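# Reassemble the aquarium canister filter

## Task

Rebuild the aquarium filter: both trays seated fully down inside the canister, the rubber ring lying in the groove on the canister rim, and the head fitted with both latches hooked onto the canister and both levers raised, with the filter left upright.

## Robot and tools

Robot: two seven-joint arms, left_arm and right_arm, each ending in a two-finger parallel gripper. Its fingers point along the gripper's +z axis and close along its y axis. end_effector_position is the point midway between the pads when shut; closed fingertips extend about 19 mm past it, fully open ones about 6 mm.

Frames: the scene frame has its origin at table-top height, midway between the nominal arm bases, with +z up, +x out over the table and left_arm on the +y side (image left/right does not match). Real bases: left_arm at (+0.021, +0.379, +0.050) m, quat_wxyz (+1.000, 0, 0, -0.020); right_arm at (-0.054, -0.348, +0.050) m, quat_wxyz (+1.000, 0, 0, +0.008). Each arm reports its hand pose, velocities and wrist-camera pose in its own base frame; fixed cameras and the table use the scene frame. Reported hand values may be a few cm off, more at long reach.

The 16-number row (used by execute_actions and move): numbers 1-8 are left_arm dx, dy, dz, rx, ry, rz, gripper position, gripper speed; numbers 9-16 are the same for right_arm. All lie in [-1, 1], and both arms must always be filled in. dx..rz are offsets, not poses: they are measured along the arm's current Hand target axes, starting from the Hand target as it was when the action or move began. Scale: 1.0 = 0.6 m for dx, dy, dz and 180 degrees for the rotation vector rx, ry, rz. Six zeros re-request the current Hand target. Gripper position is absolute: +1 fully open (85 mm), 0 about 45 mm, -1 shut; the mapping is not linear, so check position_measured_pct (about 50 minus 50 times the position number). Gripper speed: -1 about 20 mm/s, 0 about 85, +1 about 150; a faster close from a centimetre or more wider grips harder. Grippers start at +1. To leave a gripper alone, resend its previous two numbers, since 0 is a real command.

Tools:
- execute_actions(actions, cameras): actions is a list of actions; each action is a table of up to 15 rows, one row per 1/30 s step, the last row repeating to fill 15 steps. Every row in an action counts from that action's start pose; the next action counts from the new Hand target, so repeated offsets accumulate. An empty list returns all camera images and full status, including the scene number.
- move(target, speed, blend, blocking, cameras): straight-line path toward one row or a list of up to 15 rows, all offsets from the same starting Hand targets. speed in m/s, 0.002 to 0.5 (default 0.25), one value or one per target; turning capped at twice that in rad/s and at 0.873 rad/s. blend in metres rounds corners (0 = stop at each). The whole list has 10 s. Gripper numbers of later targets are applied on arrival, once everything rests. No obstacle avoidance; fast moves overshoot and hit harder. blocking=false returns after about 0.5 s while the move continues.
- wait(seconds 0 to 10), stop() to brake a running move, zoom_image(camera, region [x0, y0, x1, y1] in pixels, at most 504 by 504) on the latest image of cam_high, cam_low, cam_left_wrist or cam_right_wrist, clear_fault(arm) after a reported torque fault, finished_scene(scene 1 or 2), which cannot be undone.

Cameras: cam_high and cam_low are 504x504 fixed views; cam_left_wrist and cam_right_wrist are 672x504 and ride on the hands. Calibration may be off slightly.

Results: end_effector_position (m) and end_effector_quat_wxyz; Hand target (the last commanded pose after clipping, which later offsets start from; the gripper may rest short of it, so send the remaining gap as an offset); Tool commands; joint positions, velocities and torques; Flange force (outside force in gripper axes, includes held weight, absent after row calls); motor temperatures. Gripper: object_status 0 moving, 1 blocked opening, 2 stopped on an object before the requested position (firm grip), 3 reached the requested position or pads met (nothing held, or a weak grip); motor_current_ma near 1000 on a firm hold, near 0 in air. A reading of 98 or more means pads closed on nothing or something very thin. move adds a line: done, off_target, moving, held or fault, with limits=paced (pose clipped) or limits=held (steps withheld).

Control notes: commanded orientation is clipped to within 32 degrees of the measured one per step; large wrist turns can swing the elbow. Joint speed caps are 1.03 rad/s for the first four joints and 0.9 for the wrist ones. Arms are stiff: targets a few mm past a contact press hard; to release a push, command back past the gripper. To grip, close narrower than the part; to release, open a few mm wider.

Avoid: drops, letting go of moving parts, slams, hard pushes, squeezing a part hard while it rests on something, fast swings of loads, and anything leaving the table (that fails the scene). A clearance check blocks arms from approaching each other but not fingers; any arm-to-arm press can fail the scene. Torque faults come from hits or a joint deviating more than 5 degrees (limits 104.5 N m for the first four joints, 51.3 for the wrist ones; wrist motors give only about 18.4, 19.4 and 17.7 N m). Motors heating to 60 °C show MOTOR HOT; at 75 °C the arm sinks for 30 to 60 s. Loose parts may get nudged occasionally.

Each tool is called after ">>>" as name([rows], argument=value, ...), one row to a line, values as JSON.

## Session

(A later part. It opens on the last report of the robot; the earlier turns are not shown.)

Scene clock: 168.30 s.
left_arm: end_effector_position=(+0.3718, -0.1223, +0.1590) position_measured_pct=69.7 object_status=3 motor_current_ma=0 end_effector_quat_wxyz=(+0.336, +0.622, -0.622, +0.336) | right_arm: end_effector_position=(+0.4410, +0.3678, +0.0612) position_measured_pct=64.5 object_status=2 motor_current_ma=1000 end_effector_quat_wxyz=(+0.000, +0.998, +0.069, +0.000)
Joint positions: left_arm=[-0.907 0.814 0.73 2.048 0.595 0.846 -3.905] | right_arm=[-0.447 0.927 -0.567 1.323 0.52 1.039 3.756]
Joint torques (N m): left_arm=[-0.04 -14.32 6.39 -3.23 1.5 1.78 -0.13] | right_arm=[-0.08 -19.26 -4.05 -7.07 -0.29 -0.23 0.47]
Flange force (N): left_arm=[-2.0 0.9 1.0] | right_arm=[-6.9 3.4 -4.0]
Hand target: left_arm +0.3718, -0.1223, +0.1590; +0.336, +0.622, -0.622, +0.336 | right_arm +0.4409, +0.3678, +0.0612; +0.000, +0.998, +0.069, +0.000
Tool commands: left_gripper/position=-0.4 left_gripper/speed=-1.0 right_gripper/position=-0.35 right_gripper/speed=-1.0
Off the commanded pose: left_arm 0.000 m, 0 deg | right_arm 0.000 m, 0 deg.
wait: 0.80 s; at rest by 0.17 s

>>> move(target=[0,0,0,0,0,0,-0.4,-1,0,0,-0.19,0,0,0,-0.35,-1], speed=0.1, cameras=["cam_left_wrist","cam_right_wrist"])

>>> zoom_image(camera="cam_left_wrist", region=[180, 220, 480, 360])

>>> zoom_image(camera="cam_left_wrist", region=[180, 60, 480, 260])

Scene clock: 170.33 s.
left_arm: end_effector_position=(+0.3718, -0.1223, +0.1590) position_measured_pct=69.7 object_status=3 motor_current_ma=0 end_effector_quat_wxyz=(+0.336, +0.622, -0.622, +0.336) | right_arm: end_effector_position=(+0.4410, +0.3677, +0.1751) position_measured_pct=64.5 object_status=2 motor_current_ma=1000 end_effector_quat_wxyz=(+0.000, +0.998, +0.069, +0.000)
Joint positions: left_arm=[-0.907 0.814 0.73 2.048 0.595 0.846 -3.905] | right_arm=[-0.438 0.793 -0.615 1.192 0.442 1.286 3.821]
Joint torques (N m): left_arm=[0.01 -14.41 6.32 -3.19 1.52 1.8 -0.2] | right_arm=[-0.43 -21.94 -4.67 -9.28 -0.36 -0.29 0.36]
Flange force (N): left_arm=[-2.1 0.7 1.0] | right_arm=[-4.9 3.2 2.7]
Hand target: left_arm +0.3718, -0.1223, +0.1590; +0.336, +0.622, -0.622, +0.336 | right_arm +0.4410, +0.3677, +0.1752; +0.000, +0.998, +0.069, +0.000
Off the commanded pose: left_arm 0.000 m, 0 deg | right_arm 0.000 m, 0 deg.
move: done
camera_calibration:
cam_left_wrist: T_world_to_cam=[[-0.999405, 0.017052, 0.029976, 0.364225], [-0.015392, 0.55728, -0.830182, 0.260989], [-0.0308613, -0.83015, -0.556686, 0.147922], [0, 0, 0, 1]] pos_world=[0.372591, -0.0288573, 0.288096]
cam_right_wrist: T_world_to_cam=[[0.134561, -0.990872, -0.0080944, 0.307503], [-0.990898, -0.134586, 0.002731, 0.542417], [-0.00379547, 0.00765324, -0.999964, 0.317209], [0, 0, 0, 1]] pos_world=[0.497307, 0.375271, 0.318205]
Images, in order (width x height): cam_left_wrist 672x504, cam_right_wrist 672x504.

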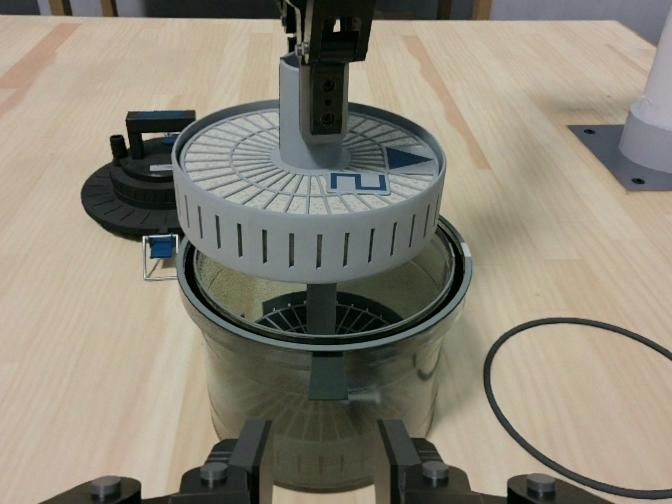

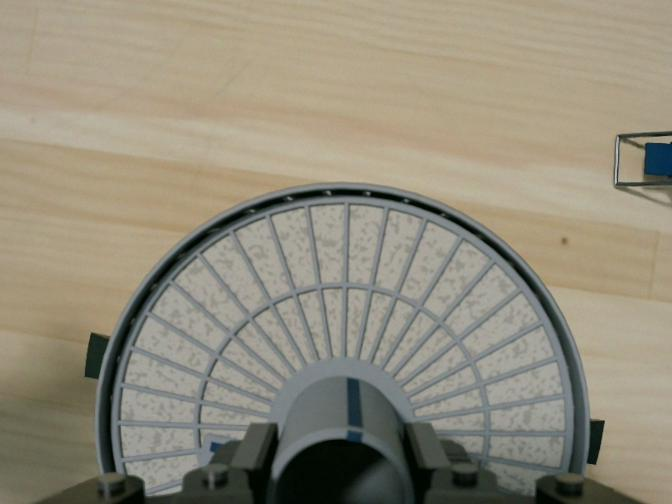

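Scaled by 1.680.

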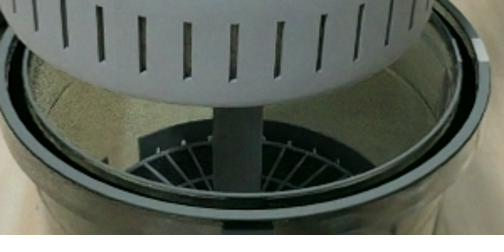

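Scaled by 1.680.

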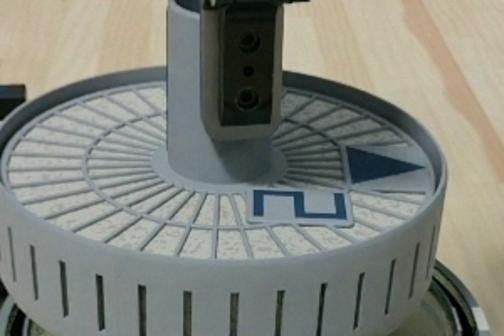

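>>> move(target=[0,0,0,0,0,0,-0.4,-1,-0.04,0.28,0,0,0,0,-0.35,-1], speed=0.25, cameras=["all"])

>>> zoom_image(camera="cam_left_wrist", region=[180, 220, 480, 360])

>>> zoom_image(camera="cam_left_wrist", region=[230, 270, 330, 345])

>>> zoom_image(camera="cam_left_wrist", region=[320, 270, 420, 345])

Scene clock: 172.27 s.
left_arm: end_effector_position=(+0.3718, -0.1223, +0.1590) position_measured_pct=69.7 object_status=3 motor_current_ma=0 end_effector_quat_wxyz=(+0.336, +0.622, -0.622, +0.336) | right_arm: end_effector_position=(+0.4404, +0.1981, +0.1751) position_measured_pct=64.5 object_status=2 motor_current_ma=1000 end_effector_quat_wxyz=(+0.000, +0.998, +0.069, +0.000)
Joint positions: left_arm=[-0.907 0.814 0.73 2.048 0.595 0.846 -3.905] | right_arm=[-0.07 0.603 -0.645 1.564 0.39 1.107 4.044]
Joint torques (N m): left_arm=[-0.07 -14.43 6.31 -3.18 1.59 1.75 -0.18] | right_arm=[-0.22 -17.71 -4.41 -9.09 -0.29 -0.39 0.49]
Flange force (N): left_arm=[-2.2 0.5 0.9] | right_arm=[-4.7 0.8 3.0]
Hand target: left_arm +0.3718, -0.1223, +0.1590; +0.336, +0.622, -0.622, +0.336 | right_arm +0.4404, +0.1980, +0.1751; +0.000, +0.998, +0.069, +0.000
Off the commanded pose: left_arm 0.000 m, 0 deg | right_arm 0.000 m, 0 deg.
move: done
camera_calibration:
cam_left_wrist: T_world_to_cam=[[-0.999405, 0.017052, 0.029976, 0.364225], [-0.015392, 0.55728, -0.830182, 0.260989], [-0.0308613, -0.83015, -0.556686, 0.147922], [0, 0, 0, 1]] pos_world=[0.372591, -0.0288573, 0.288096]
cam_right_wrist: T_world_to_cam=[[0.134562, -0.990873, -0.00799532, 0.1394], [-0.990898, -0.134588, 0.00274446, 0.518979], [-0.00379548, 0.00755325, -0.999964, 0.318526], [0, 0, 0, 1]] pos_world=[0.496707, 0.20557, 0.318205]

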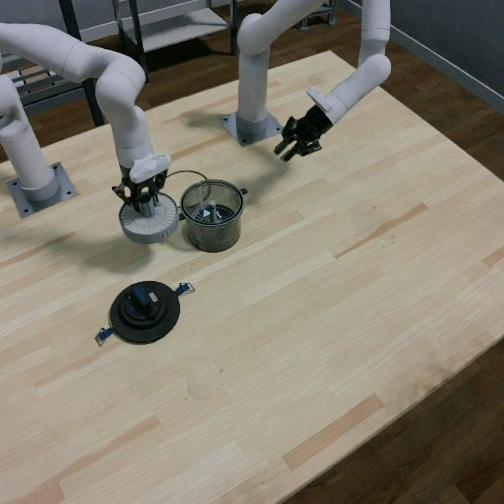

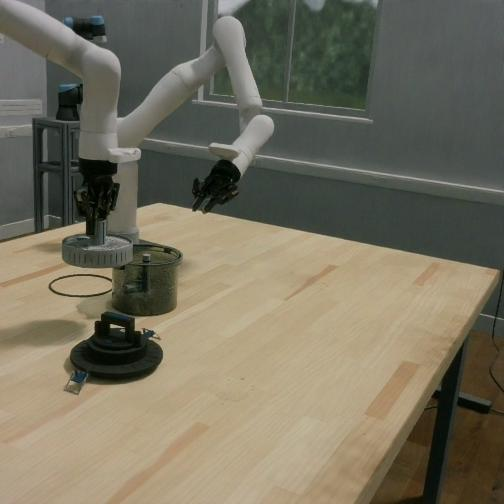

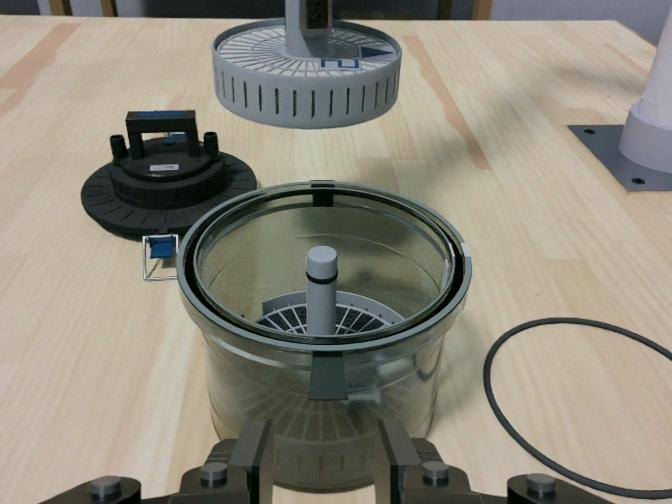

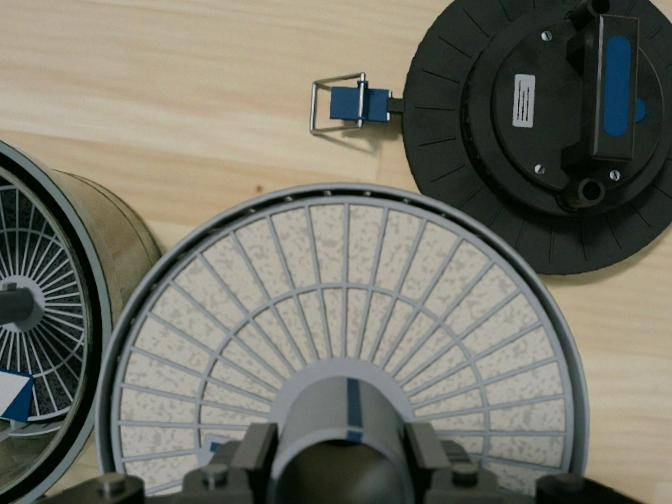

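Scaled by 1.680.

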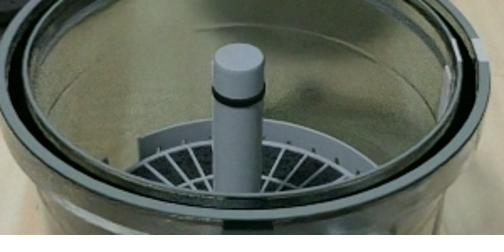

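Scaled by 5.040.

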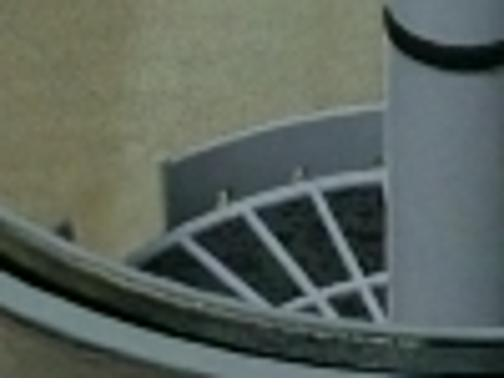

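Scaled by 5.040.

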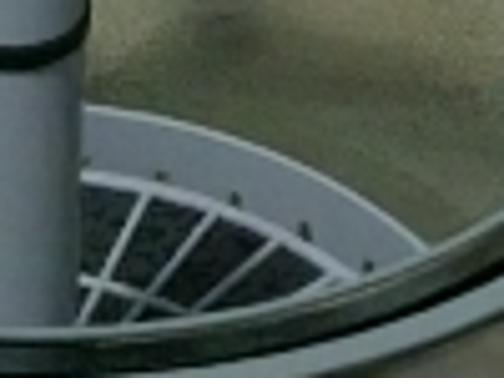

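>>> zoom_image(camera="cam_right_wrist", region=[0, 160, 120, 480])

>>> zoom_image(camera="cam_low", region=[50, 200, 150, 300])

>>> zoom_image(camera="cam_left_wrist", region=[200, 0, 420, 150])

>>> zoom_image(camera="cam_high", region=[110, 160, 260, 260])

Scaled by 1.575.

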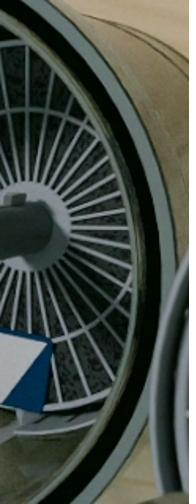

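Scaled by 5.040.

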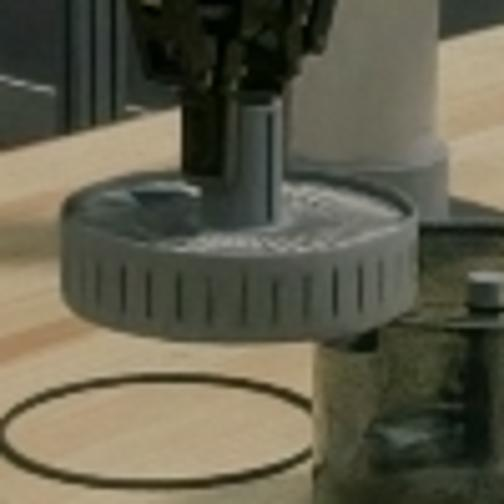

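Scaled by 2.291.

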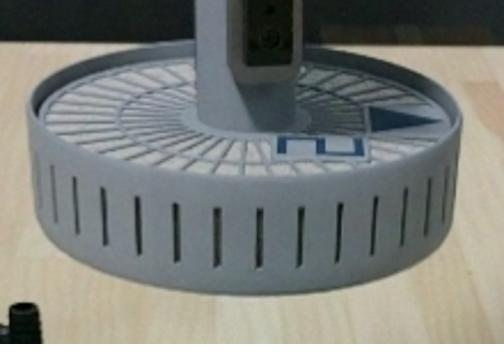

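Scaled by 3.360.

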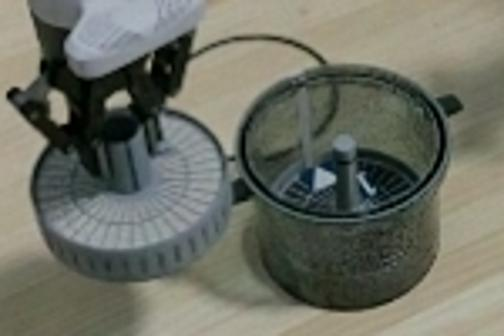

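>>> move([
  [0,0,0,0,0,0,-0.4,-1,0.0427,-0.2823,0,0,0,-0.0083,-0.35,-1],
  [0,0,0,0,0,0,-0.4,-1,0.04,-0.28,0,0,0,-0.0083,-0.35,-1],
], speed=[0.2,0.03])

>>> move(target=[0,0,0,0,0,0,-0.4,-1,0,0,0.045,0,0,0,-0.35,-1], speed=0.05, cameras=["all"])

>>> zoom_image(camera="cam_low", region=[102, 175, 192, 275])

>>> zoom_image(camera="cam_left_wrist", region=[160, 60, 500, 400])

Scene clock: 177.23 s.
left_arm: end_effector_position=(+0.3718, -0.1223, +0.1590) position_measured_pct=69.7 object_status=3 motor_current_ma=0 end_effector_quat_wxyz=(+0.336, +0.622, -0.622, +0.336) | right_arm: end_effector_position=(+0.4411, +0.3678, +0.1752) position_measured_pct=64.5 object_status=2 motor_current_ma=1000 end_effector_quat_wxyz=(+0.000, +0.997, +0.082, +0.000)
Joint positions: left_arm=[-0.907 0.814 0.73 2.048 0.595 0.846 -3.905] | right_arm=[-0.435 0.794 -0.62 1.191 0.446 1.288 3.845]
Joint torques (N m): left_arm=[-0.05 -14.46 6.36 -3.19 1.55 1.8 -0.24] | right_arm=[-0.46 -21.77 -4.77 -9.38 -0.45 -0.19 0.42]
Flange force (N): left_arm=[-2.2 0.5 1.1] | right_arm=[-6.0 3.6 3.1]
Hand target: left_arm +0.3718, -0.1223, +0.1590; +0.336, +0.622, -0.622, +0.336 | right_arm +0.4410, +0.3678, +0.1752; +0.000, +0.997, +0.082, +0.000
Off the commanded pose: left_arm 0.000 m, 0 deg | right_arm 0.000 m, 0 deg.
move: done

Scene clock: 178.13 s.
left_arm: end_effector_position=(+0.3718, -0.1223, +0.1590) position_measured_pct=69.7 object_status=3 motor_current_ma=0 end_effector_quat_wxyz=(+0.336, +0.622, -0.622, +0.336) | right_arm: end_effector_position=(+0.4410, +0.3678, +0.1482) position_measured_pct=64.5 object_status=2 motor_current_ma=1000 end_effector_quat_wxyz=(+0.000, +0.997, +0.082, +0.000)
Joint positions: left_arm=[-0.907 0.814 0.73 2.048 0.595 0.846 -3.905] | right_arm=[-0.434 0.821 -0.611 1.232 0.462 1.225 3.829]
Joint torques (N m): left_arm=[0.02 -14.4 6.34 -3.23 1.59 1.83 -0.2] | right_arm=[-0.39 -21.65 -4.9 -9.22 -0.37 -0.25 0.44]
Flange force (N): left_arm=[-2.2 0.8 1.0] | right_arm=[-6.7 3.8 2.5]
Hand target: left_arm +0.3718, -0.1223, +0.1590; +0.336, +0.622, -0.622, +0.336 | right_arm +0.4410, +0.3678, +0.1482; +0.000, +0.997, +0.082, +0.000
Off the commanded pose: left_arm 0.000 m, 0 deg | right_arm 0.000 m, 0 deg.
move: done
camera_calibration:
cam_left_wrist: T_world_to_cam=[[-0.999405, 0.017052, 0.029976, 0.364225], [-0.015392, 0.55728, -0.830182, 0.260989], [-0.0308613, -0.83015, -0.556686, 0.147922], [0, 0, 0, 1]] pos_world=[0.372591, -0.0288573, 0.288096]
cam_right_wrist: T_world_to_cam=[[0.160356, -0.987026, -0.00808968, 0.294442], [-0.987051, -0.160382, 0.00267021, 0.550288], [-0.00393301, 0.00755674, -0.999964, 0.290403], [0, 0, 0, 1]] pos_world=[0.497089, 0.376684, 0.291305]

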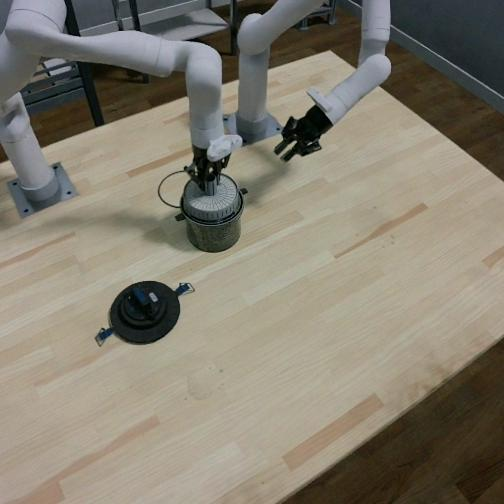

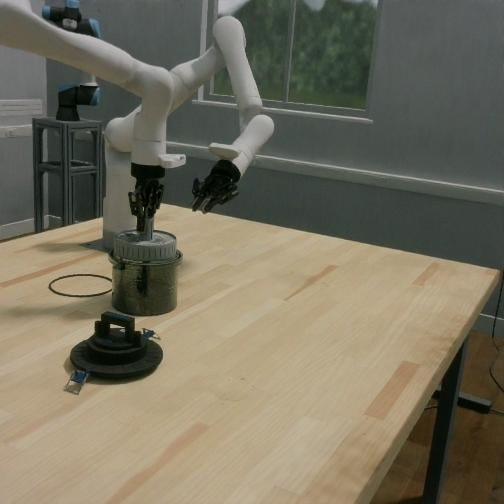

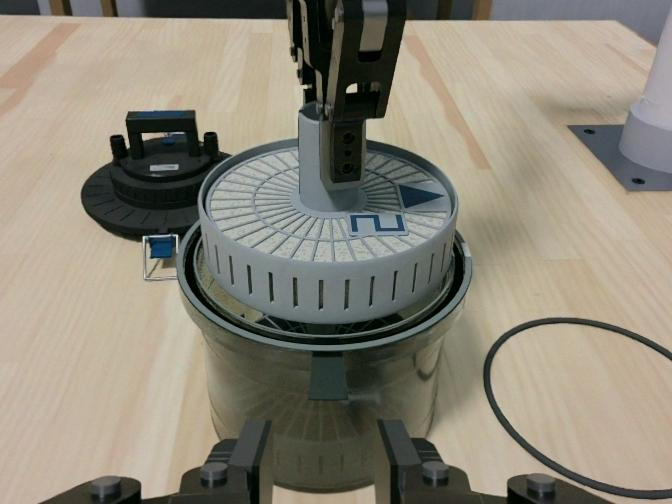

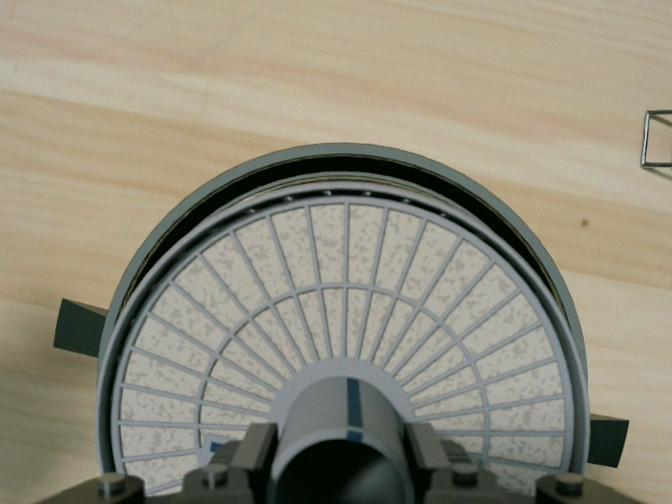

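Scaled by 5.040.

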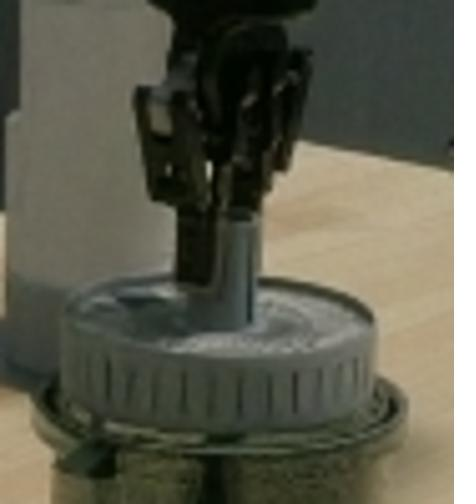

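Scaled by 1.482.

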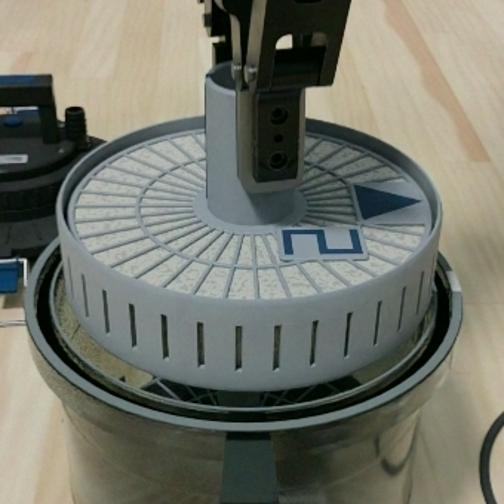

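>>> move(target=[0,0,0,0,0,0,-0.4,-1,0.0019,-0.0014,0.003,0,0,0,-0.35,-1], speed=0.02)

>>> move(target=[0,0,0,0,0,0,-0.4,-1,0,0,0.005,0,0,0,-0.35,-1], speed=0.02, cameras=["cam_left_wrist"])

Scene clock: 180.00 s.
left_arm: end_effector_position=(+0.3718, -0.1223, +0.1590) position_measured_pct=69.7 object_status=3 motor_current_ma=0 end_effector_quat_wxyz=(+0.336, +0.622, -0.622, +0.336) | right_arm: end_effector_position=(+0.4420, +0.3688, +0.1464) position_measured_pct=64.5 object_status=2 motor_current_ma=1000 end_effector_quat_wxyz=(+0.000, +0.997, +0.082, +0.000)
Joint positions: left_arm=[-0.907 0.814 0.73 2.048 0.595 0.846 -3.905] | right_arm=[-0.436 0.826 -0.61 1.228 0.464 1.224 3.829]
Joint torques (N m): left_arm=[0.01 -14.28 6.2 -3.18 1.54 1.8 -0.25] | right_arm=[-0.39 -21.92 -4.84 -9.16 -0.45 -0.1 0.41]
Flange force (N): left_arm=[-1.7 0.8 0.8] | right_arm=[-6.4 3.7 2.9]
Hand target: left_arm +0.3718, -0.1223, +0.1590; +0.336, +0.622, -0.622, +0.336 | right_arm +0.4420, +0.3688, +0.1464; +0.000, +0.997, +0.082, +0.000
Off the commanded pose: left_arm 0.000 m, 0 deg | right_arm 0.000 m, 0 deg.
move: done

Scene clock: 180.70 s.
left_arm: end_effector_position=(+0.3718, -0.1223, +0.1590) position_measured_pct=69.7 object_status=3 motor_current_ma=0 end_effector_quat_wxyz=(+0.336, +0.622, -0.622, +0.336) | right_arm: end_effector_position=(+0.4420, +0.3688, +0.1434) position_measured_pct=64.5 object_status=2 motor_current_ma=1000 end_effector_quat_wxyz=(+0.000, +0.997, +0.082, +0.000)
Joint positions: left_arm=[-0.907 0.814 0.73 2.048 0.595 0.846 -3.905] | right_arm=[-0.436 0.829 -0.609 1.233 0.466 1.217 3.828]
Joint torques (N m): left_arm=[0 -14.34 6.37 -3.22 1.57 1.78 -0.23] | right_arm=[-0.41 -21.86 -4.83 -9.13 -0.42 -0.12 0.42]
Flange force (N): left_arm=[-2.0 0.7 0.8] | right_arm=[-6.5 3.8 2.7]
Hand target: left_arm +0.3718, -0.1223, +0.1590; +0.336, +0.622, -0.622, +0.336 | right_arm +0.4420, +0.3688, +0.1434; +0.000, +0.997, +0.082, +0.000
Off the commanded pose: left_arm 0.000 m, 0 deg | right_arm 0.000 m, 0 deg.
move: done
camera_calibration:
cam_left_wrist: T_world_to_cam=[[-0.999405, 0.017052, 0.029976, 0.364225], [-0.015392, 0.55728, -0.830182, 0.260989], [-0.0308613, -0.83015, -0.556686, 0.147922], [0, 0, 0, 1]] pos_world=[0.372591, -0.0288573, 0.288096]
Images, in order (width x height): cam_left_wrist 672x504.

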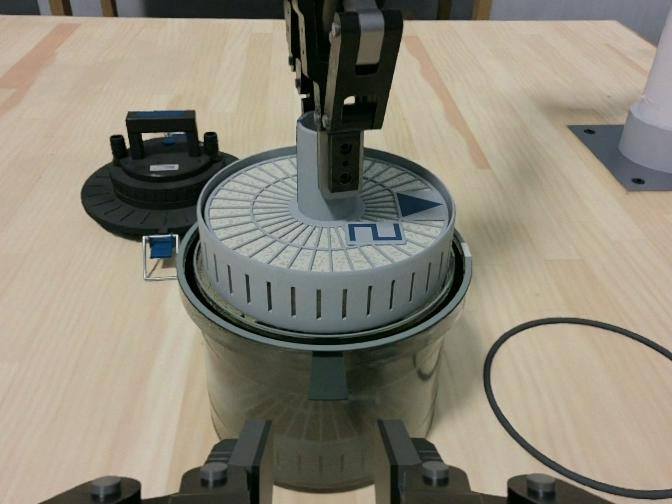

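>>> move(target=[0,0,0,0,0,0,-0.4,-1,0,0,0.005,0,0,0,-0.35,-1], speed=0.02)

>>> move(target=[0,0,0,0,0,0,-0.4,-1,0,0,0.007,0,0,0,-0.35,-1], speed=0.02, cameras=["cam_left_wrist","cam_right_wrist"])

Scene clock: 181.77 s.
left_arm: end_effector_position=(+0.3718, -0.1223, +0.1590) position_measured_pct=69.7 object_status=3 motor_current_ma=0 end_effector_quat_wxyz=(+0.336, +0.622, -0.622, +0.336) | right_arm: end_effector_position=(+0.4420, +0.3688, +0.1406) position_measured_pct=64.5 object_status=2 motor_current_ma=1000 end_effector_quat_wxyz=(+0.000, +0.997, +0.082, +0.000)
Joint positions: left_arm=[-0.907 0.814 0.73 2.048 0.595 0.846 -3.905] | right_arm=[-0.436 0.832 -0.608 1.236 0.468 1.21 3.826]
Joint torques (N m): left_arm=[-0.07 -14.4 6.37 -3.22 1.61 1.84 -0.17] | right_arm=[-1.1 10.68 1.51 0.69 0.6 -5.48 0.51]
Flange force (N): left_arm=[-2.2 0.7 1.2] | right_arm=[-18.5 12.0 -60.8]
Hand target: left_arm +0.3718, -0.1223, +0.1590; +0.336, +0.622, -0.622, +0.336 | right_arm +0.4420, +0.3688, +0.1404; +0.000, +0.997, +0.082, +0.000
Off the commanded pose: left_arm 0.000 m, 0 deg | right_arm 0.000 m, 0 deg.
move: done

Scene clock: 182.47 s.
left_arm: end_effector_position=(+0.3718, -0.1223, +0.1590) position_measured_pct=69.7 object_status=3 motor_current_ma=0 end_effector_quat_wxyz=(+0.336, +0.622, -0.622, +0.336) | right_arm: end_effector_position=(+0.4422, +0.3689, +0.1369) position_measured_pct=64.5 object_status=2 motor_current_ma=1000 end_effector_quat_wxyz=(+0.000, +0.997, +0.082, +0.000)
Joint positions: left_arm=[-0.907 0.814 0.73 2.048 0.595 0.846 -3.905] | right_arm=[-0.437 0.836 -0.606 1.242 0.47 1.201 3.823]
Joint torques (N m): left_arm=[-0.03 -14.35 6.3 -3.23 1.61 1.81 -0.16] | right_arm=[-1.12 48.54 9.66 14.24 1.49 -8.49 0.59]
Flange force (N): left_arm=[-2.1 0.8 1.0] | right_arm=[-29.5 18.3 -130.9]
Hand target: left_arm +0.3718, -0.1223, +0.1590; +0.336, +0.622, -0.622, +0.336 | right_arm +0.4420, +0.3688, +0.1362; +0.000, +0.997, +0.082, +0.000
Off the commanded pose: left_arm 0.000 m, 0 deg | right_arm 0.001 m, 0 deg.
move: done
camera_calibration:
cam_left_wrist: T_world_to_cam=[[-0.999405, 0.017052, 0.029976, 0.364225], [-0.015392, 0.55728, -0.830182, 0.260989], [-0.0308613, -0.83015, -0.556686, 0.147922], [0, 0, 0, 1]] pos_world=[0.372591, -0.0288573, 0.288096]
cam_right_wrist: T_world_to_cam=[[0.16036, -0.987022, -0.00850564, 0.29539], [-0.987055, -0.160378, 0.00148819, 0.551817], [-0.002833, 0.00815688, -0.999963, 0.278325], [0, 0, 0, 1]] pos_world=[0.498093, 0.377786, 0.280006]
Images, in order (width x height): cam_left_wrist 672x504, cam_right_wrist 672x504.

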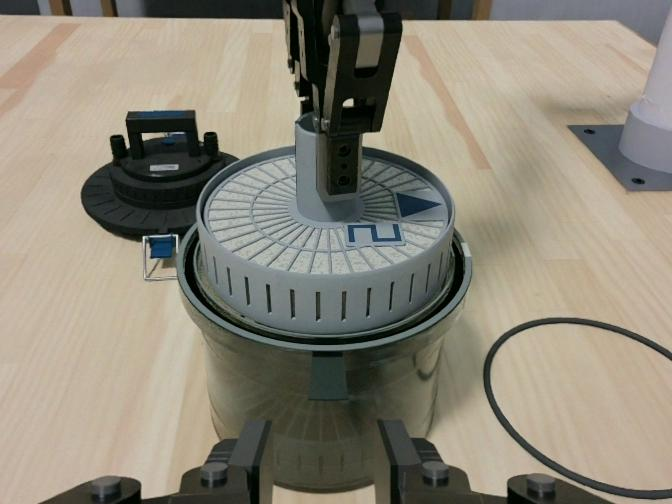

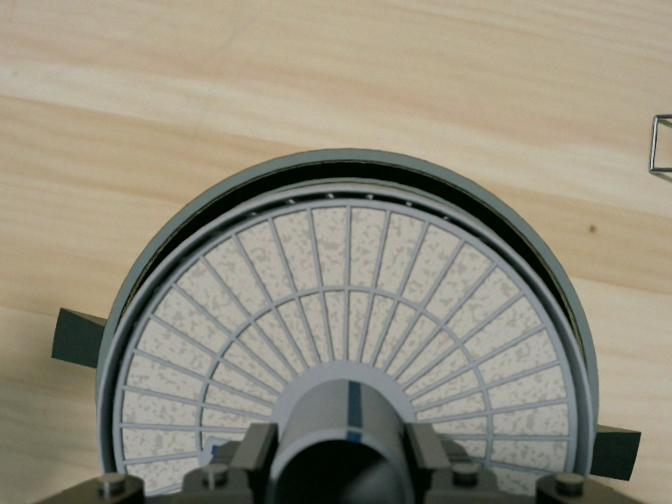

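>>> move(target=[0,0,0,0,0,0,-0.4,-1,0,0,-0.012,0,0,0,-0.35,-1], speed=0.03, cameras=["all"])

>>> zoom_image(camera="cam_low", region=[102, 175, 192, 275])

>>> zoom_image(camera="cam_left_wrist", region=[160, 60, 500, 400])

>>> zoom_image(camera="cam_high", region=[170, 140, 260, 260])

Scene clock: 183.83 s.
left_arm: end_effector_position=(+0.3718, -0.1223, +0.1590) position_measured_pct=69.7 object_status=3 motor_current_ma=0 end_effector_quat_wxyz=(+0.336, +0.622, -0.622, +0.336) | right_arm: end_effector_position=(+0.4419, +0.3686, +0.1429) position_measured_pct=64.5 object_status=2 motor_current_ma=1000 end_effector_quat_wxyz=(+0.000, +0.997, +0.082, -0.001)
Joint positions: left_arm=[-0.907 0.814 0.73 2.048 0.595 0.846 -3.905] | right_arm=[-0.437 0.83 -0.608 1.233 0.465 1.217 3.828]
Joint torques (N m): left_arm=[0.02 -14.35 6.31 -3.18 1.58 1.8 -0.21] | right_arm=[-0.54 -18.42 -4.25 -7.48 -0.5 -0.23 0.4]
Flange force (N): left_arm=[-2.0 0.7 0.8] | right_arm=[-6.1 3.9 -3.6]
Hand target: left_arm +0.3718, -0.1223, +0.1590; +0.336, +0.622, -0.622, +0.336 | right_arm +0.4420, +0.3688, +0.1434; +0.000, +0.997, +0.082, +0.000
Off the commanded pose: left_arm 0.000 m, 0 deg | right_arm 0.001 m, 0 deg.
move: done
camera_calibration:
cam_left_wrist: T_world_to_cam=[[-0.999405, 0.017052, 0.029976, 0.364225], [-0.015392, 0.55728, -0.830182, 0.260989], [-0.0308613, -0.83015, -0.556686, 0.147922], [0, 0, 0, 1]] pos_world=[0.372591, -0.0288573, 0.288096]
cam_right_wrist: T_world_to_cam=[[0.160373, -0.987027, -0.00760988, 0.295094], [-0.987046, -0.160402, 0.00345719, 0.551128], [-0.00463298, 0.00695686, -0.999965, 0.285574], [0, 0, 0, 1]] pos_world=[0.497987, 0.377682, 0.285904]

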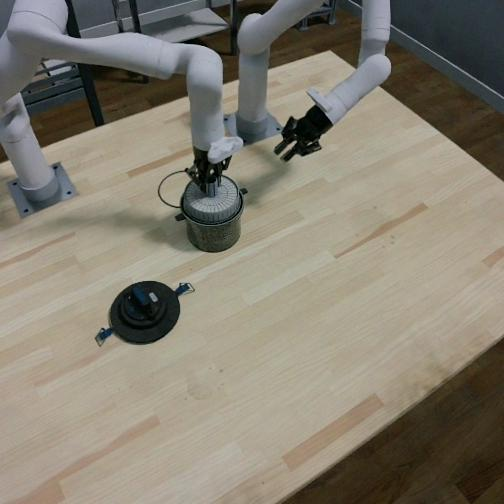

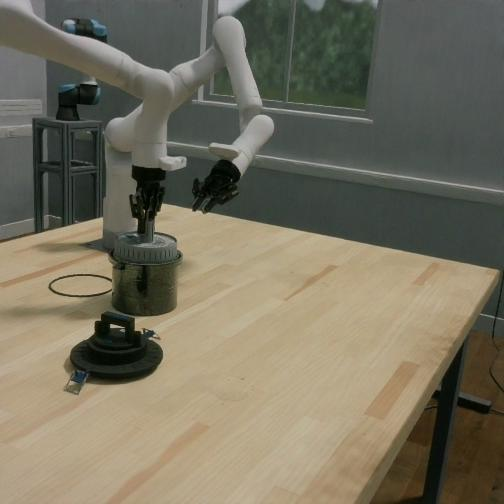

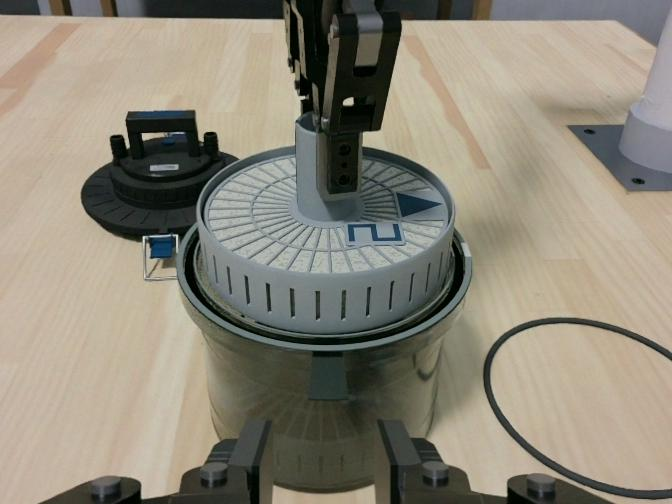

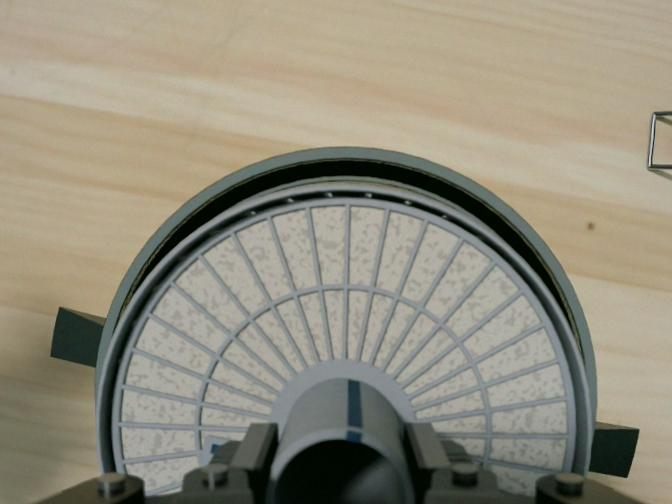

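Scaled by 5.040.

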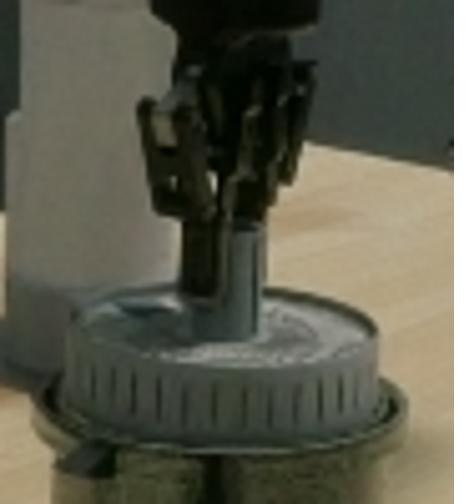

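Scaled by 1.482.

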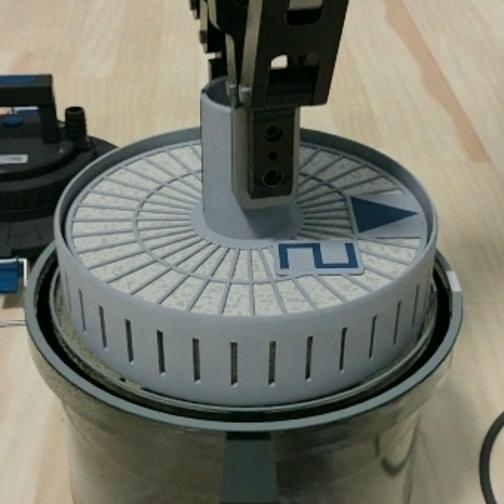

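Scaled by 4.200.

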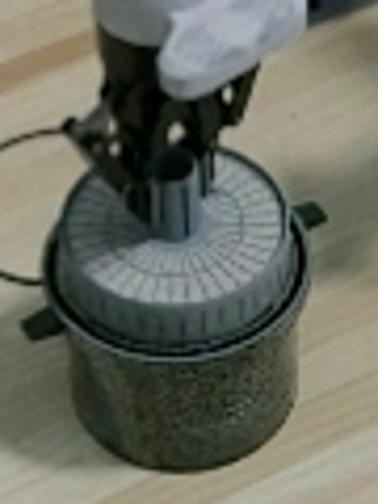

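>>> move(target=[0,0,0,0,0,0,-0.4,-1,-0.0003,0.002,-0.001,0,0,0.0045,-0.35,-1], speed=0.02)

>>> move(target=[0,0,0,0,0,0,-0.4,-1,0,0,0.0025,0,0,0,-0.35,-1], speed=0.02)

Scene clock: 185.20 s.
left_arm: end_effector_position=(+0.3718, -0.1223, +0.1590) position_measured_pct=69.7 object_status=3 motor_current_ma=0 end_effector_quat_wxyz=(+0.336, +0.622, -0.622, +0.336) | right_arm: end_effector_position=(+0.4420, +0.3676, +0.1440) position_measured_pct=64.5 object_status=2 motor_current_ma=1000 end_effector_quat_wxyz=(+0.000, +0.997, +0.075, +0.000)
Joint positions: left_arm=[-0.907 0.814 0.73 2.048 0.595 0.846 -3.905] | right_arm=[-0.435 0.826 -0.606 1.235 0.462 1.216 3.816]
Joint torques (N m): left_arm=[0.05 -14.39 6.35 -3.18 1.57 1.77 -0.23] | right_arm=[-0.42 -21.93 -4.82 -9.11 -0.41 -0.15 0.4]
Flange force (N): left_arm=[-2.1 0.6 0.7] | right_arm=[-6.1 3.7 2.7]
Hand target: left_arm +0.3718, -0.1223, +0.1590; +0.336, +0.622, -0.622, +0.336 | right_arm +0.4420, +0.3676, +0.1440; +0.000, +0.997, +0.075, +0.000
Off the commanded pose: left_arm 0.000 m, 0 deg | right_arm 0.000 m, 0 deg.
move: done

Scene clock: 185.90 s.
left_arm: end_effector_position=(+0.3718, -0.1223, +0.1590) position_measured_pct=69.7 object_status=3 motor_current_ma=0 end_effector_quat_wxyz=(+0.336, +0.622, -0.622, +0.336) | right_arm: end_effector_position=(+0.4420, +0.3676, +0.1426) position_measured_pct=64.5 object_status=2 motor_current_ma=1000 end_effector_quat_wxyz=(+0.000, +0.997, +0.075, +0.000)
Joint positions: left_arm=[-0.907 0.814 0.73 2.048 0.595 0.846 -3.905] | right_arm=[-0.436 0.828 -0.606 1.237 0.463 1.212 3.816]
Joint torques (N m): left_arm=[-0.03 -14.37 6.33 -3.23 1.56 1.78 -0.17] | right_arm=[-1.17 -15.21 -4.04 -6.97 -0.52 -1.18 0.44]
Flange force (N): left_arm=[-2.1 0.8 1.0] | right_arm=[-8.1 6.4 -10.0]
Hand target: left_arm +0.3718, -0.1223, +0.1590; +0.336, +0.622, -0.622, +0.336 | right_arm +0.4420, +0.3675, +0.1425; +0.000, +0.997, +0.075, +0.000
Off the commanded pose: left_arm 0.000 m, 0 deg | right_arm 0.000 m, 0 deg.
move: done

>>> move([
  [0,0,0,0,0,0,-0.4,-1,0,0,-0.0025,0,0,0,-0.35,-1],
  [0,0,0,0,0,0,-0.4,-1,0.003,-0.003,-0.0025,0,0,0,-0.35,-1],
], speed=0.02)

>>> move(target=[0,0,0,0,0,0,-0.4,-1,0,0,0.0025,0,0,0,-0.35,-1], speed=0.02, cameras=["cam_left_wrist","cam_right_wrist"])

Scene clock: 187.67 s.
left_arm: end_effector_position=(+0.3718, -0.1223, +0.1590) position_measured_pct=69.7 object_status=3 motor_current_ma=0 end_effector_quat_wxyz=(+0.336, +0.622, -0.622, +0.336) | right_arm: end_effector_position=(+0.4435, +0.3696, +0.1440) position_measured_pct=64.5 object_status=2 motor_current_ma=1000 end_effector_quat_wxyz=(+0.000, +0.997, +0.075, +0.000)
Joint positions: left_arm=[-0.907 0.814 0.73 2.048 0.595 0.846 -3.905] | right_arm=[-0.439 0.831 -0.605 1.224 0.463 1.221 3.818]
Joint torques (N m): left_arm=[-0.01 -14.39 6.35 -3.21 1.52 1.78 -0.19] | right_arm=[-0.5 -21.98 -4.85 -8.9 -0.4 -0.25 0.41]
Flange force (N): left_arm=[-2.1 0.7 1.0] | right_arm=[-5.2 3.3 2.1]
Hand target: left_arm +0.3718, -0.1223, +0.1590; +0.336, +0.622, -0.622, +0.336 | right_arm +0.4435, +0.3696, +0.1440; +0.000, +0.997, +0.075, +0.000
Off the commanded pose: left_arm 0.000 m, 0 deg | right_arm 0.000 m, 0 deg.
move: done

Scene clock: 188.37 s.
left_arm: end_effector_position=(+0.3718, -0.1223, +0.1590) position_measured_pct=69.7 object_status=3 motor_current_ma=0 end_effector_quat_wxyz=(+0.336, +0.622, -0.622, +0.336) | right_arm: end_effector_position=(+0.4435, +0.3696, +0.1425) position_measured_pct=64.5 object_status=2 motor_current_ma=1000 end_effector_quat_wxyz=(+0.000, +0.997, +0.075, +0.000)
Joint positions: left_arm=[-0.907 0.814 0.73 2.048 0.595 0.846 -3.905] | right_arm=[-0.439 0.833 -0.605 1.226 0.464 1.218 3.817]
Joint torques (N m): left_arm=[0.04 -14.42 6.33 -3.28 1.54 1.85 -0.17] | right_arm=[-0.41 -22.09 -4.85 -9.12 -0.44 -0.13 0.42]
Flange force (N): left_arm=[-2.2 1.2 1.3] | right_arm=[-6.1 3.7 2.8]
Hand target: left_arm +0.3718, -0.1223, +0.1590; +0.336, +0.622, -0.622, +0.336 | right_arm +0.4435, +0.3696, +0.1425; +0.000, +0.997, +0.075, +0.000
Off the commanded pose: left_arm 0.000 m, 0 deg | right_arm 0.000 m, 0 deg.
move: done
camera_calibration:
cam_left_wrist: T_world_to_cam=[[-0.999405, 0.017052, 0.029976, 0.364225], [-0.015392, 0.55728, -0.830182, 0.260989], [-0.0308613, -0.83015, -0.556686, 0.147922], [0, 0, 0, 1]] pos_world=[0.372591, -0.0288573, 0.288096]
cam_right_wrist: T_world_to_cam=[[0.146367, -0.989197, -0.00807592, 0.302862], [-0.989223, -0.146392, 0.00271299, 0.548842], [-0.00386593, 0.00759179, -0.999964, 0.284558], [0, 0, 0, 1]] pos_world=[0.499699, 0.377777, 0.285505]
Images, in order (width x height): cam_left_wrist 672x504, cam_right_wrist 672x504.

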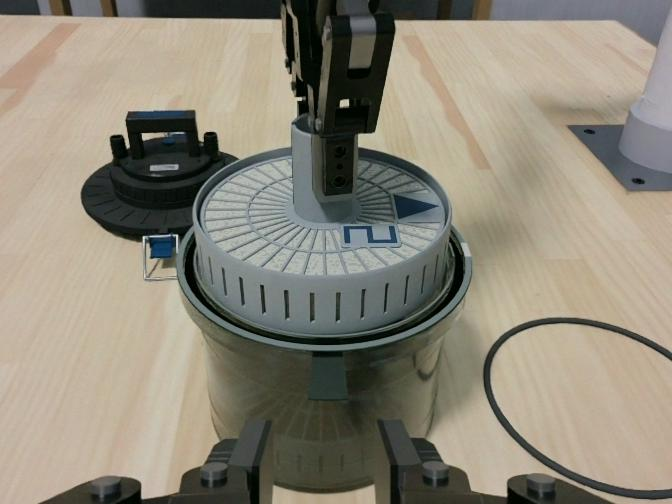

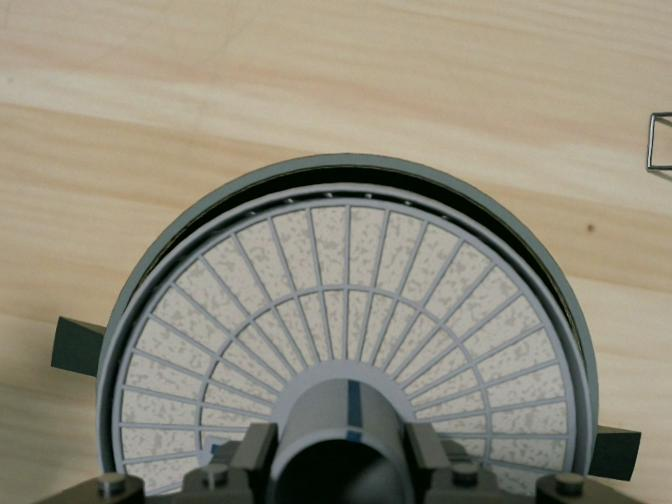

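>>> move(target=[0,0,0,0,0,0,-0.4,-1,0,0,0.0025,0,0,0,-0.35,-1], speed=0.02)

Scene clock: 189.30 s.
left_arm: end_effector_position=(+0.3718, -0.1223, +0.1590) position_measured_pct=69.7 object_status=3 motor_current_ma=0 end_effector_quat_wxyz=(+0.336, +0.622, -0.622, +0.336) | right_arm: end_effector_position=(+0.4435, +0.3696, +0.1410) position_measured_pct=64.5 object_status=2 motor_current_ma=1000 end_effector_quat_wxyz=(+0.000, +0.997, +0.075, +0.000)
Joint positions: left_arm=[-0.907 0.814 0.73 2.048 0.595 0.846 -3.905] | right_arm=[-0.439 0.835 -0.604 1.228 0.465 1.215 3.816]
Joint torques (N m): left_arm=[0 -14.34 6.28 -3.14 1.57 1.81 -0.23] | right_arm=[-0.67 -21.93 -5.04 -8.99 -0.58 -0.24 0.4]
Flange force (N): left_arm=[-1.9 0.6 0.8] | right_arm=[-5.7 3.9 2.4]
Hand target: left_arm +0.3718, -0.1223, +0.1590; +0.336, +0.622, -0.622, +0.336 | right_arm +0.4435, +0.3696, +0.1410; +0.000, +0.997, +0.075, +0.000
Off the commanded pose: left_arm 0.000 m, 0 deg | right_arm 0.000 m, 0 deg.
move: done

>>> move(target=[0,0,0,0,0,0,-0.4,-1,0,0,0.003,0,0,0,-0.35,-1], speed=0.02)

Scene clock: 190.20 s.
left_arm: end_effector_position=(+0.3718, -0.1223, +0.1590) position_measured_pct=69.7 object_status=3 motor_current_ma=0 end_effector_quat_wxyz=(+0.336, +0.622, -0.622, +0.336) | right_arm: end_effector_position=(+0.4435, +0.3696, +0.1392) position_measured_pct=64.5 object_status=2 motor_current_ma=1000 end_effector_quat_wxyz=(+0.000, +0.997, +0.075, +0.000)
Joint positions: left_arm=[-0.907 0.814 0.73 2.048 0.595 0.846 -3.905] | right_arm=[-0.439 0.837 -0.603 1.23 0.466 1.211 3.815]
Joint torques (N m): left_arm=[0.03 -14.41 6.38 -3.24 1.55 1.82 -0.19] | right_arm=[-0.61 -22.01 -5.03 -8.93 -0.57 -0.01 0.41]
Flange force (N): left_arm=[-2.2 0.9 1.1] | right_arm=[-5.8 3.9 2.9]
Hand target: left_arm +0.3718, -0.1223, +0.1590; +0.336, +0.622, -0.622, +0.336 | right_arm +0.4435, +0.3696, +0.1392; +0.000, +0.997, +0.075, +0.000
Off the commanded pose: left_arm 0.000 m, 0 deg | right_arm 0.000 m, 0 deg.
move: done

>>> move(target=[0,0,0,0,0,0,-0.4,-1,0,0,0.005,0,0,0,-0.35,-1], speed=0.02, cameras=["cam_left_wrist","cam_right_wrist"])

Scene clock: 191.07 s.
left_arm: end_effector_position=(+0.3718, -0.1223, +0.1590) position_measured_pct=69.7 object_status=3 motor_current_ma=0 end_effector_quat_wxyz=(+0.336, +0.622, -0.622, +0.336) | right_arm: end_effector_position=(+0.4435, +0.3696, +0.1362) position_measured_pct=64.5 object_status=2 motor_current_ma=1000 end_effector_quat_wxyz=(+0.000, +0.997, +0.075, +0.000)
Joint positions: left_arm=[-0.907 0.814 0.73 2.048 0.595 0.846 -3.905] | right_arm=[-0.44 0.84 -0.602 1.234 0.468 1.204 3.813]
Joint torques (N m): left_arm=[-0.03 -14.36 6.22 -3.13 1.54 1.75 -0.23] | right_arm=[-0.59 -21.97 -5.03 -9.04 -0.53 0.11 0.41]
Flange force (N): left_arm=[-1.8 0.4 0.8] | right_arm=[-6.7 4.4 3.2]
Hand target: left_arm +0.3718, -0.1223, +0.1590; +0.336, +0.622, -0.622, +0.336 | right_arm +0.4435, +0.3696, +0.1362; +0.000, +0.997, +0.075, +0.000
Off the commanded pose: left_arm 0.000 m, 0 deg | right_arm 0.000 m, 0 deg.
move: done
camera_calibration:
cam_left_wrist: T_world_to_cam=[[-0.999405, 0.017052, 0.029976, 0.364225], [-0.015392, 0.55728, -0.830182, 0.260989], [-0.0308613, -0.83015, -0.556686, 0.147922], [0, 0, 0, 1]] pos_world=[0.372591, -0.0288573, 0.288096]
cam_right_wrist: T_world_to_cam=[[0.146365, -0.989198, -0.0080759, 0.302813], [-0.989223, -0.146391, 0.002713, 0.548859], [-0.00386594, 0.00759178, -0.999964, 0.278358], [0, 0, 0, 1]] pos_world=[0.499699, 0.377777, 0.279305]
Images, in order (width x height): cam_left_wrist 672x504, cam_right_wrist 672x504.

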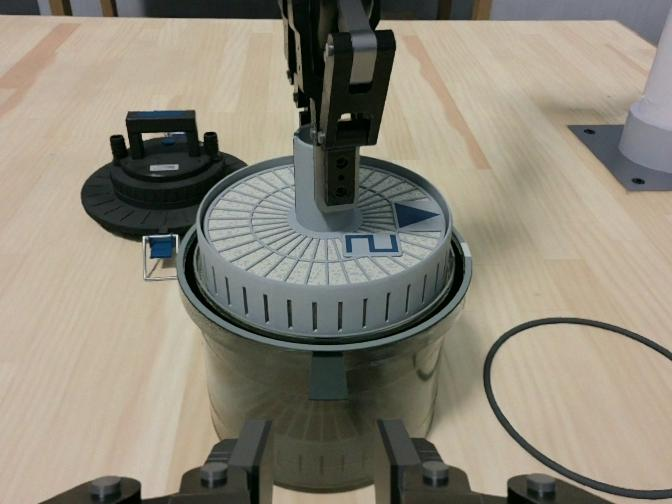

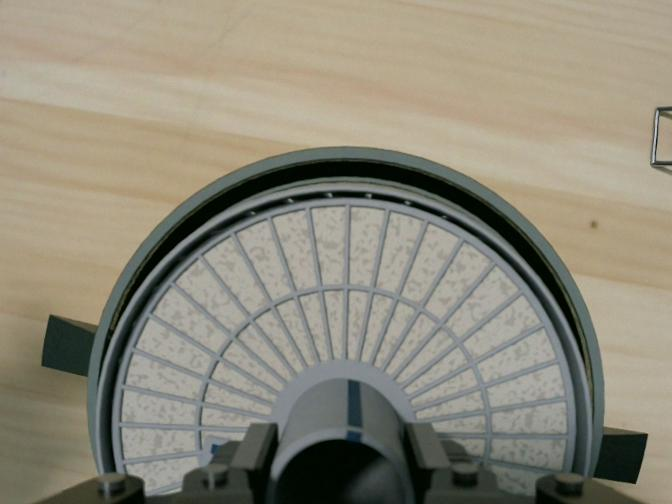

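>>> move(target=[0,0,0,0,0,0,-0.4,-1,0,0,0.006,0,0,0,-0.35,-1], speed=0.02)

Scene clock: 191.97 s.
left_arm: end_effector_position=(+0.3718, -0.1223, +0.1590) position_measured_pct=69.7 object_status=3 motor_current_ma=0 end_effector_quat_wxyz=(+0.336, +0.622, -0.622, +0.336) | right_arm: end_effector_position=(+0.4435, +0.3696, +0.1326) position_measured_pct=64.5 object_status=2 motor_current_ma=1000 end_effector_quat_wxyz=(+0.000, +0.997, +0.075, +0.000)
Joint positions: left_arm=[-0.907 0.814 0.73 2.048 0.595 0.846 -3.905] | right_arm=[-0.44 0.844 -0.601 1.239 0.47 1.196 3.811]
Joint torques (N m): left_arm=[-0.05 -14.36 6.25 -3.18 1.57 1.85 -0.15] | right_arm=[-0.58 -22.28 -5.01 -8.78 -0.53 -0.1 0.46]
Flange force (N): left_arm=[-2.1 0.8 1.2] | right_arm=[-5.0 3.2 2.8]
Hand target: left_arm +0.3718, -0.1223, +0.1590; +0.336, +0.622, -0.622, +0.336 | right_arm +0.4435, +0.3696, +0.1326; +0.000, +0.997, +0.075, +0.000
Off the commanded pose: left_arm 0.000 m, 0 deg | right_arm 0.000 m, 0 deg.
move: done


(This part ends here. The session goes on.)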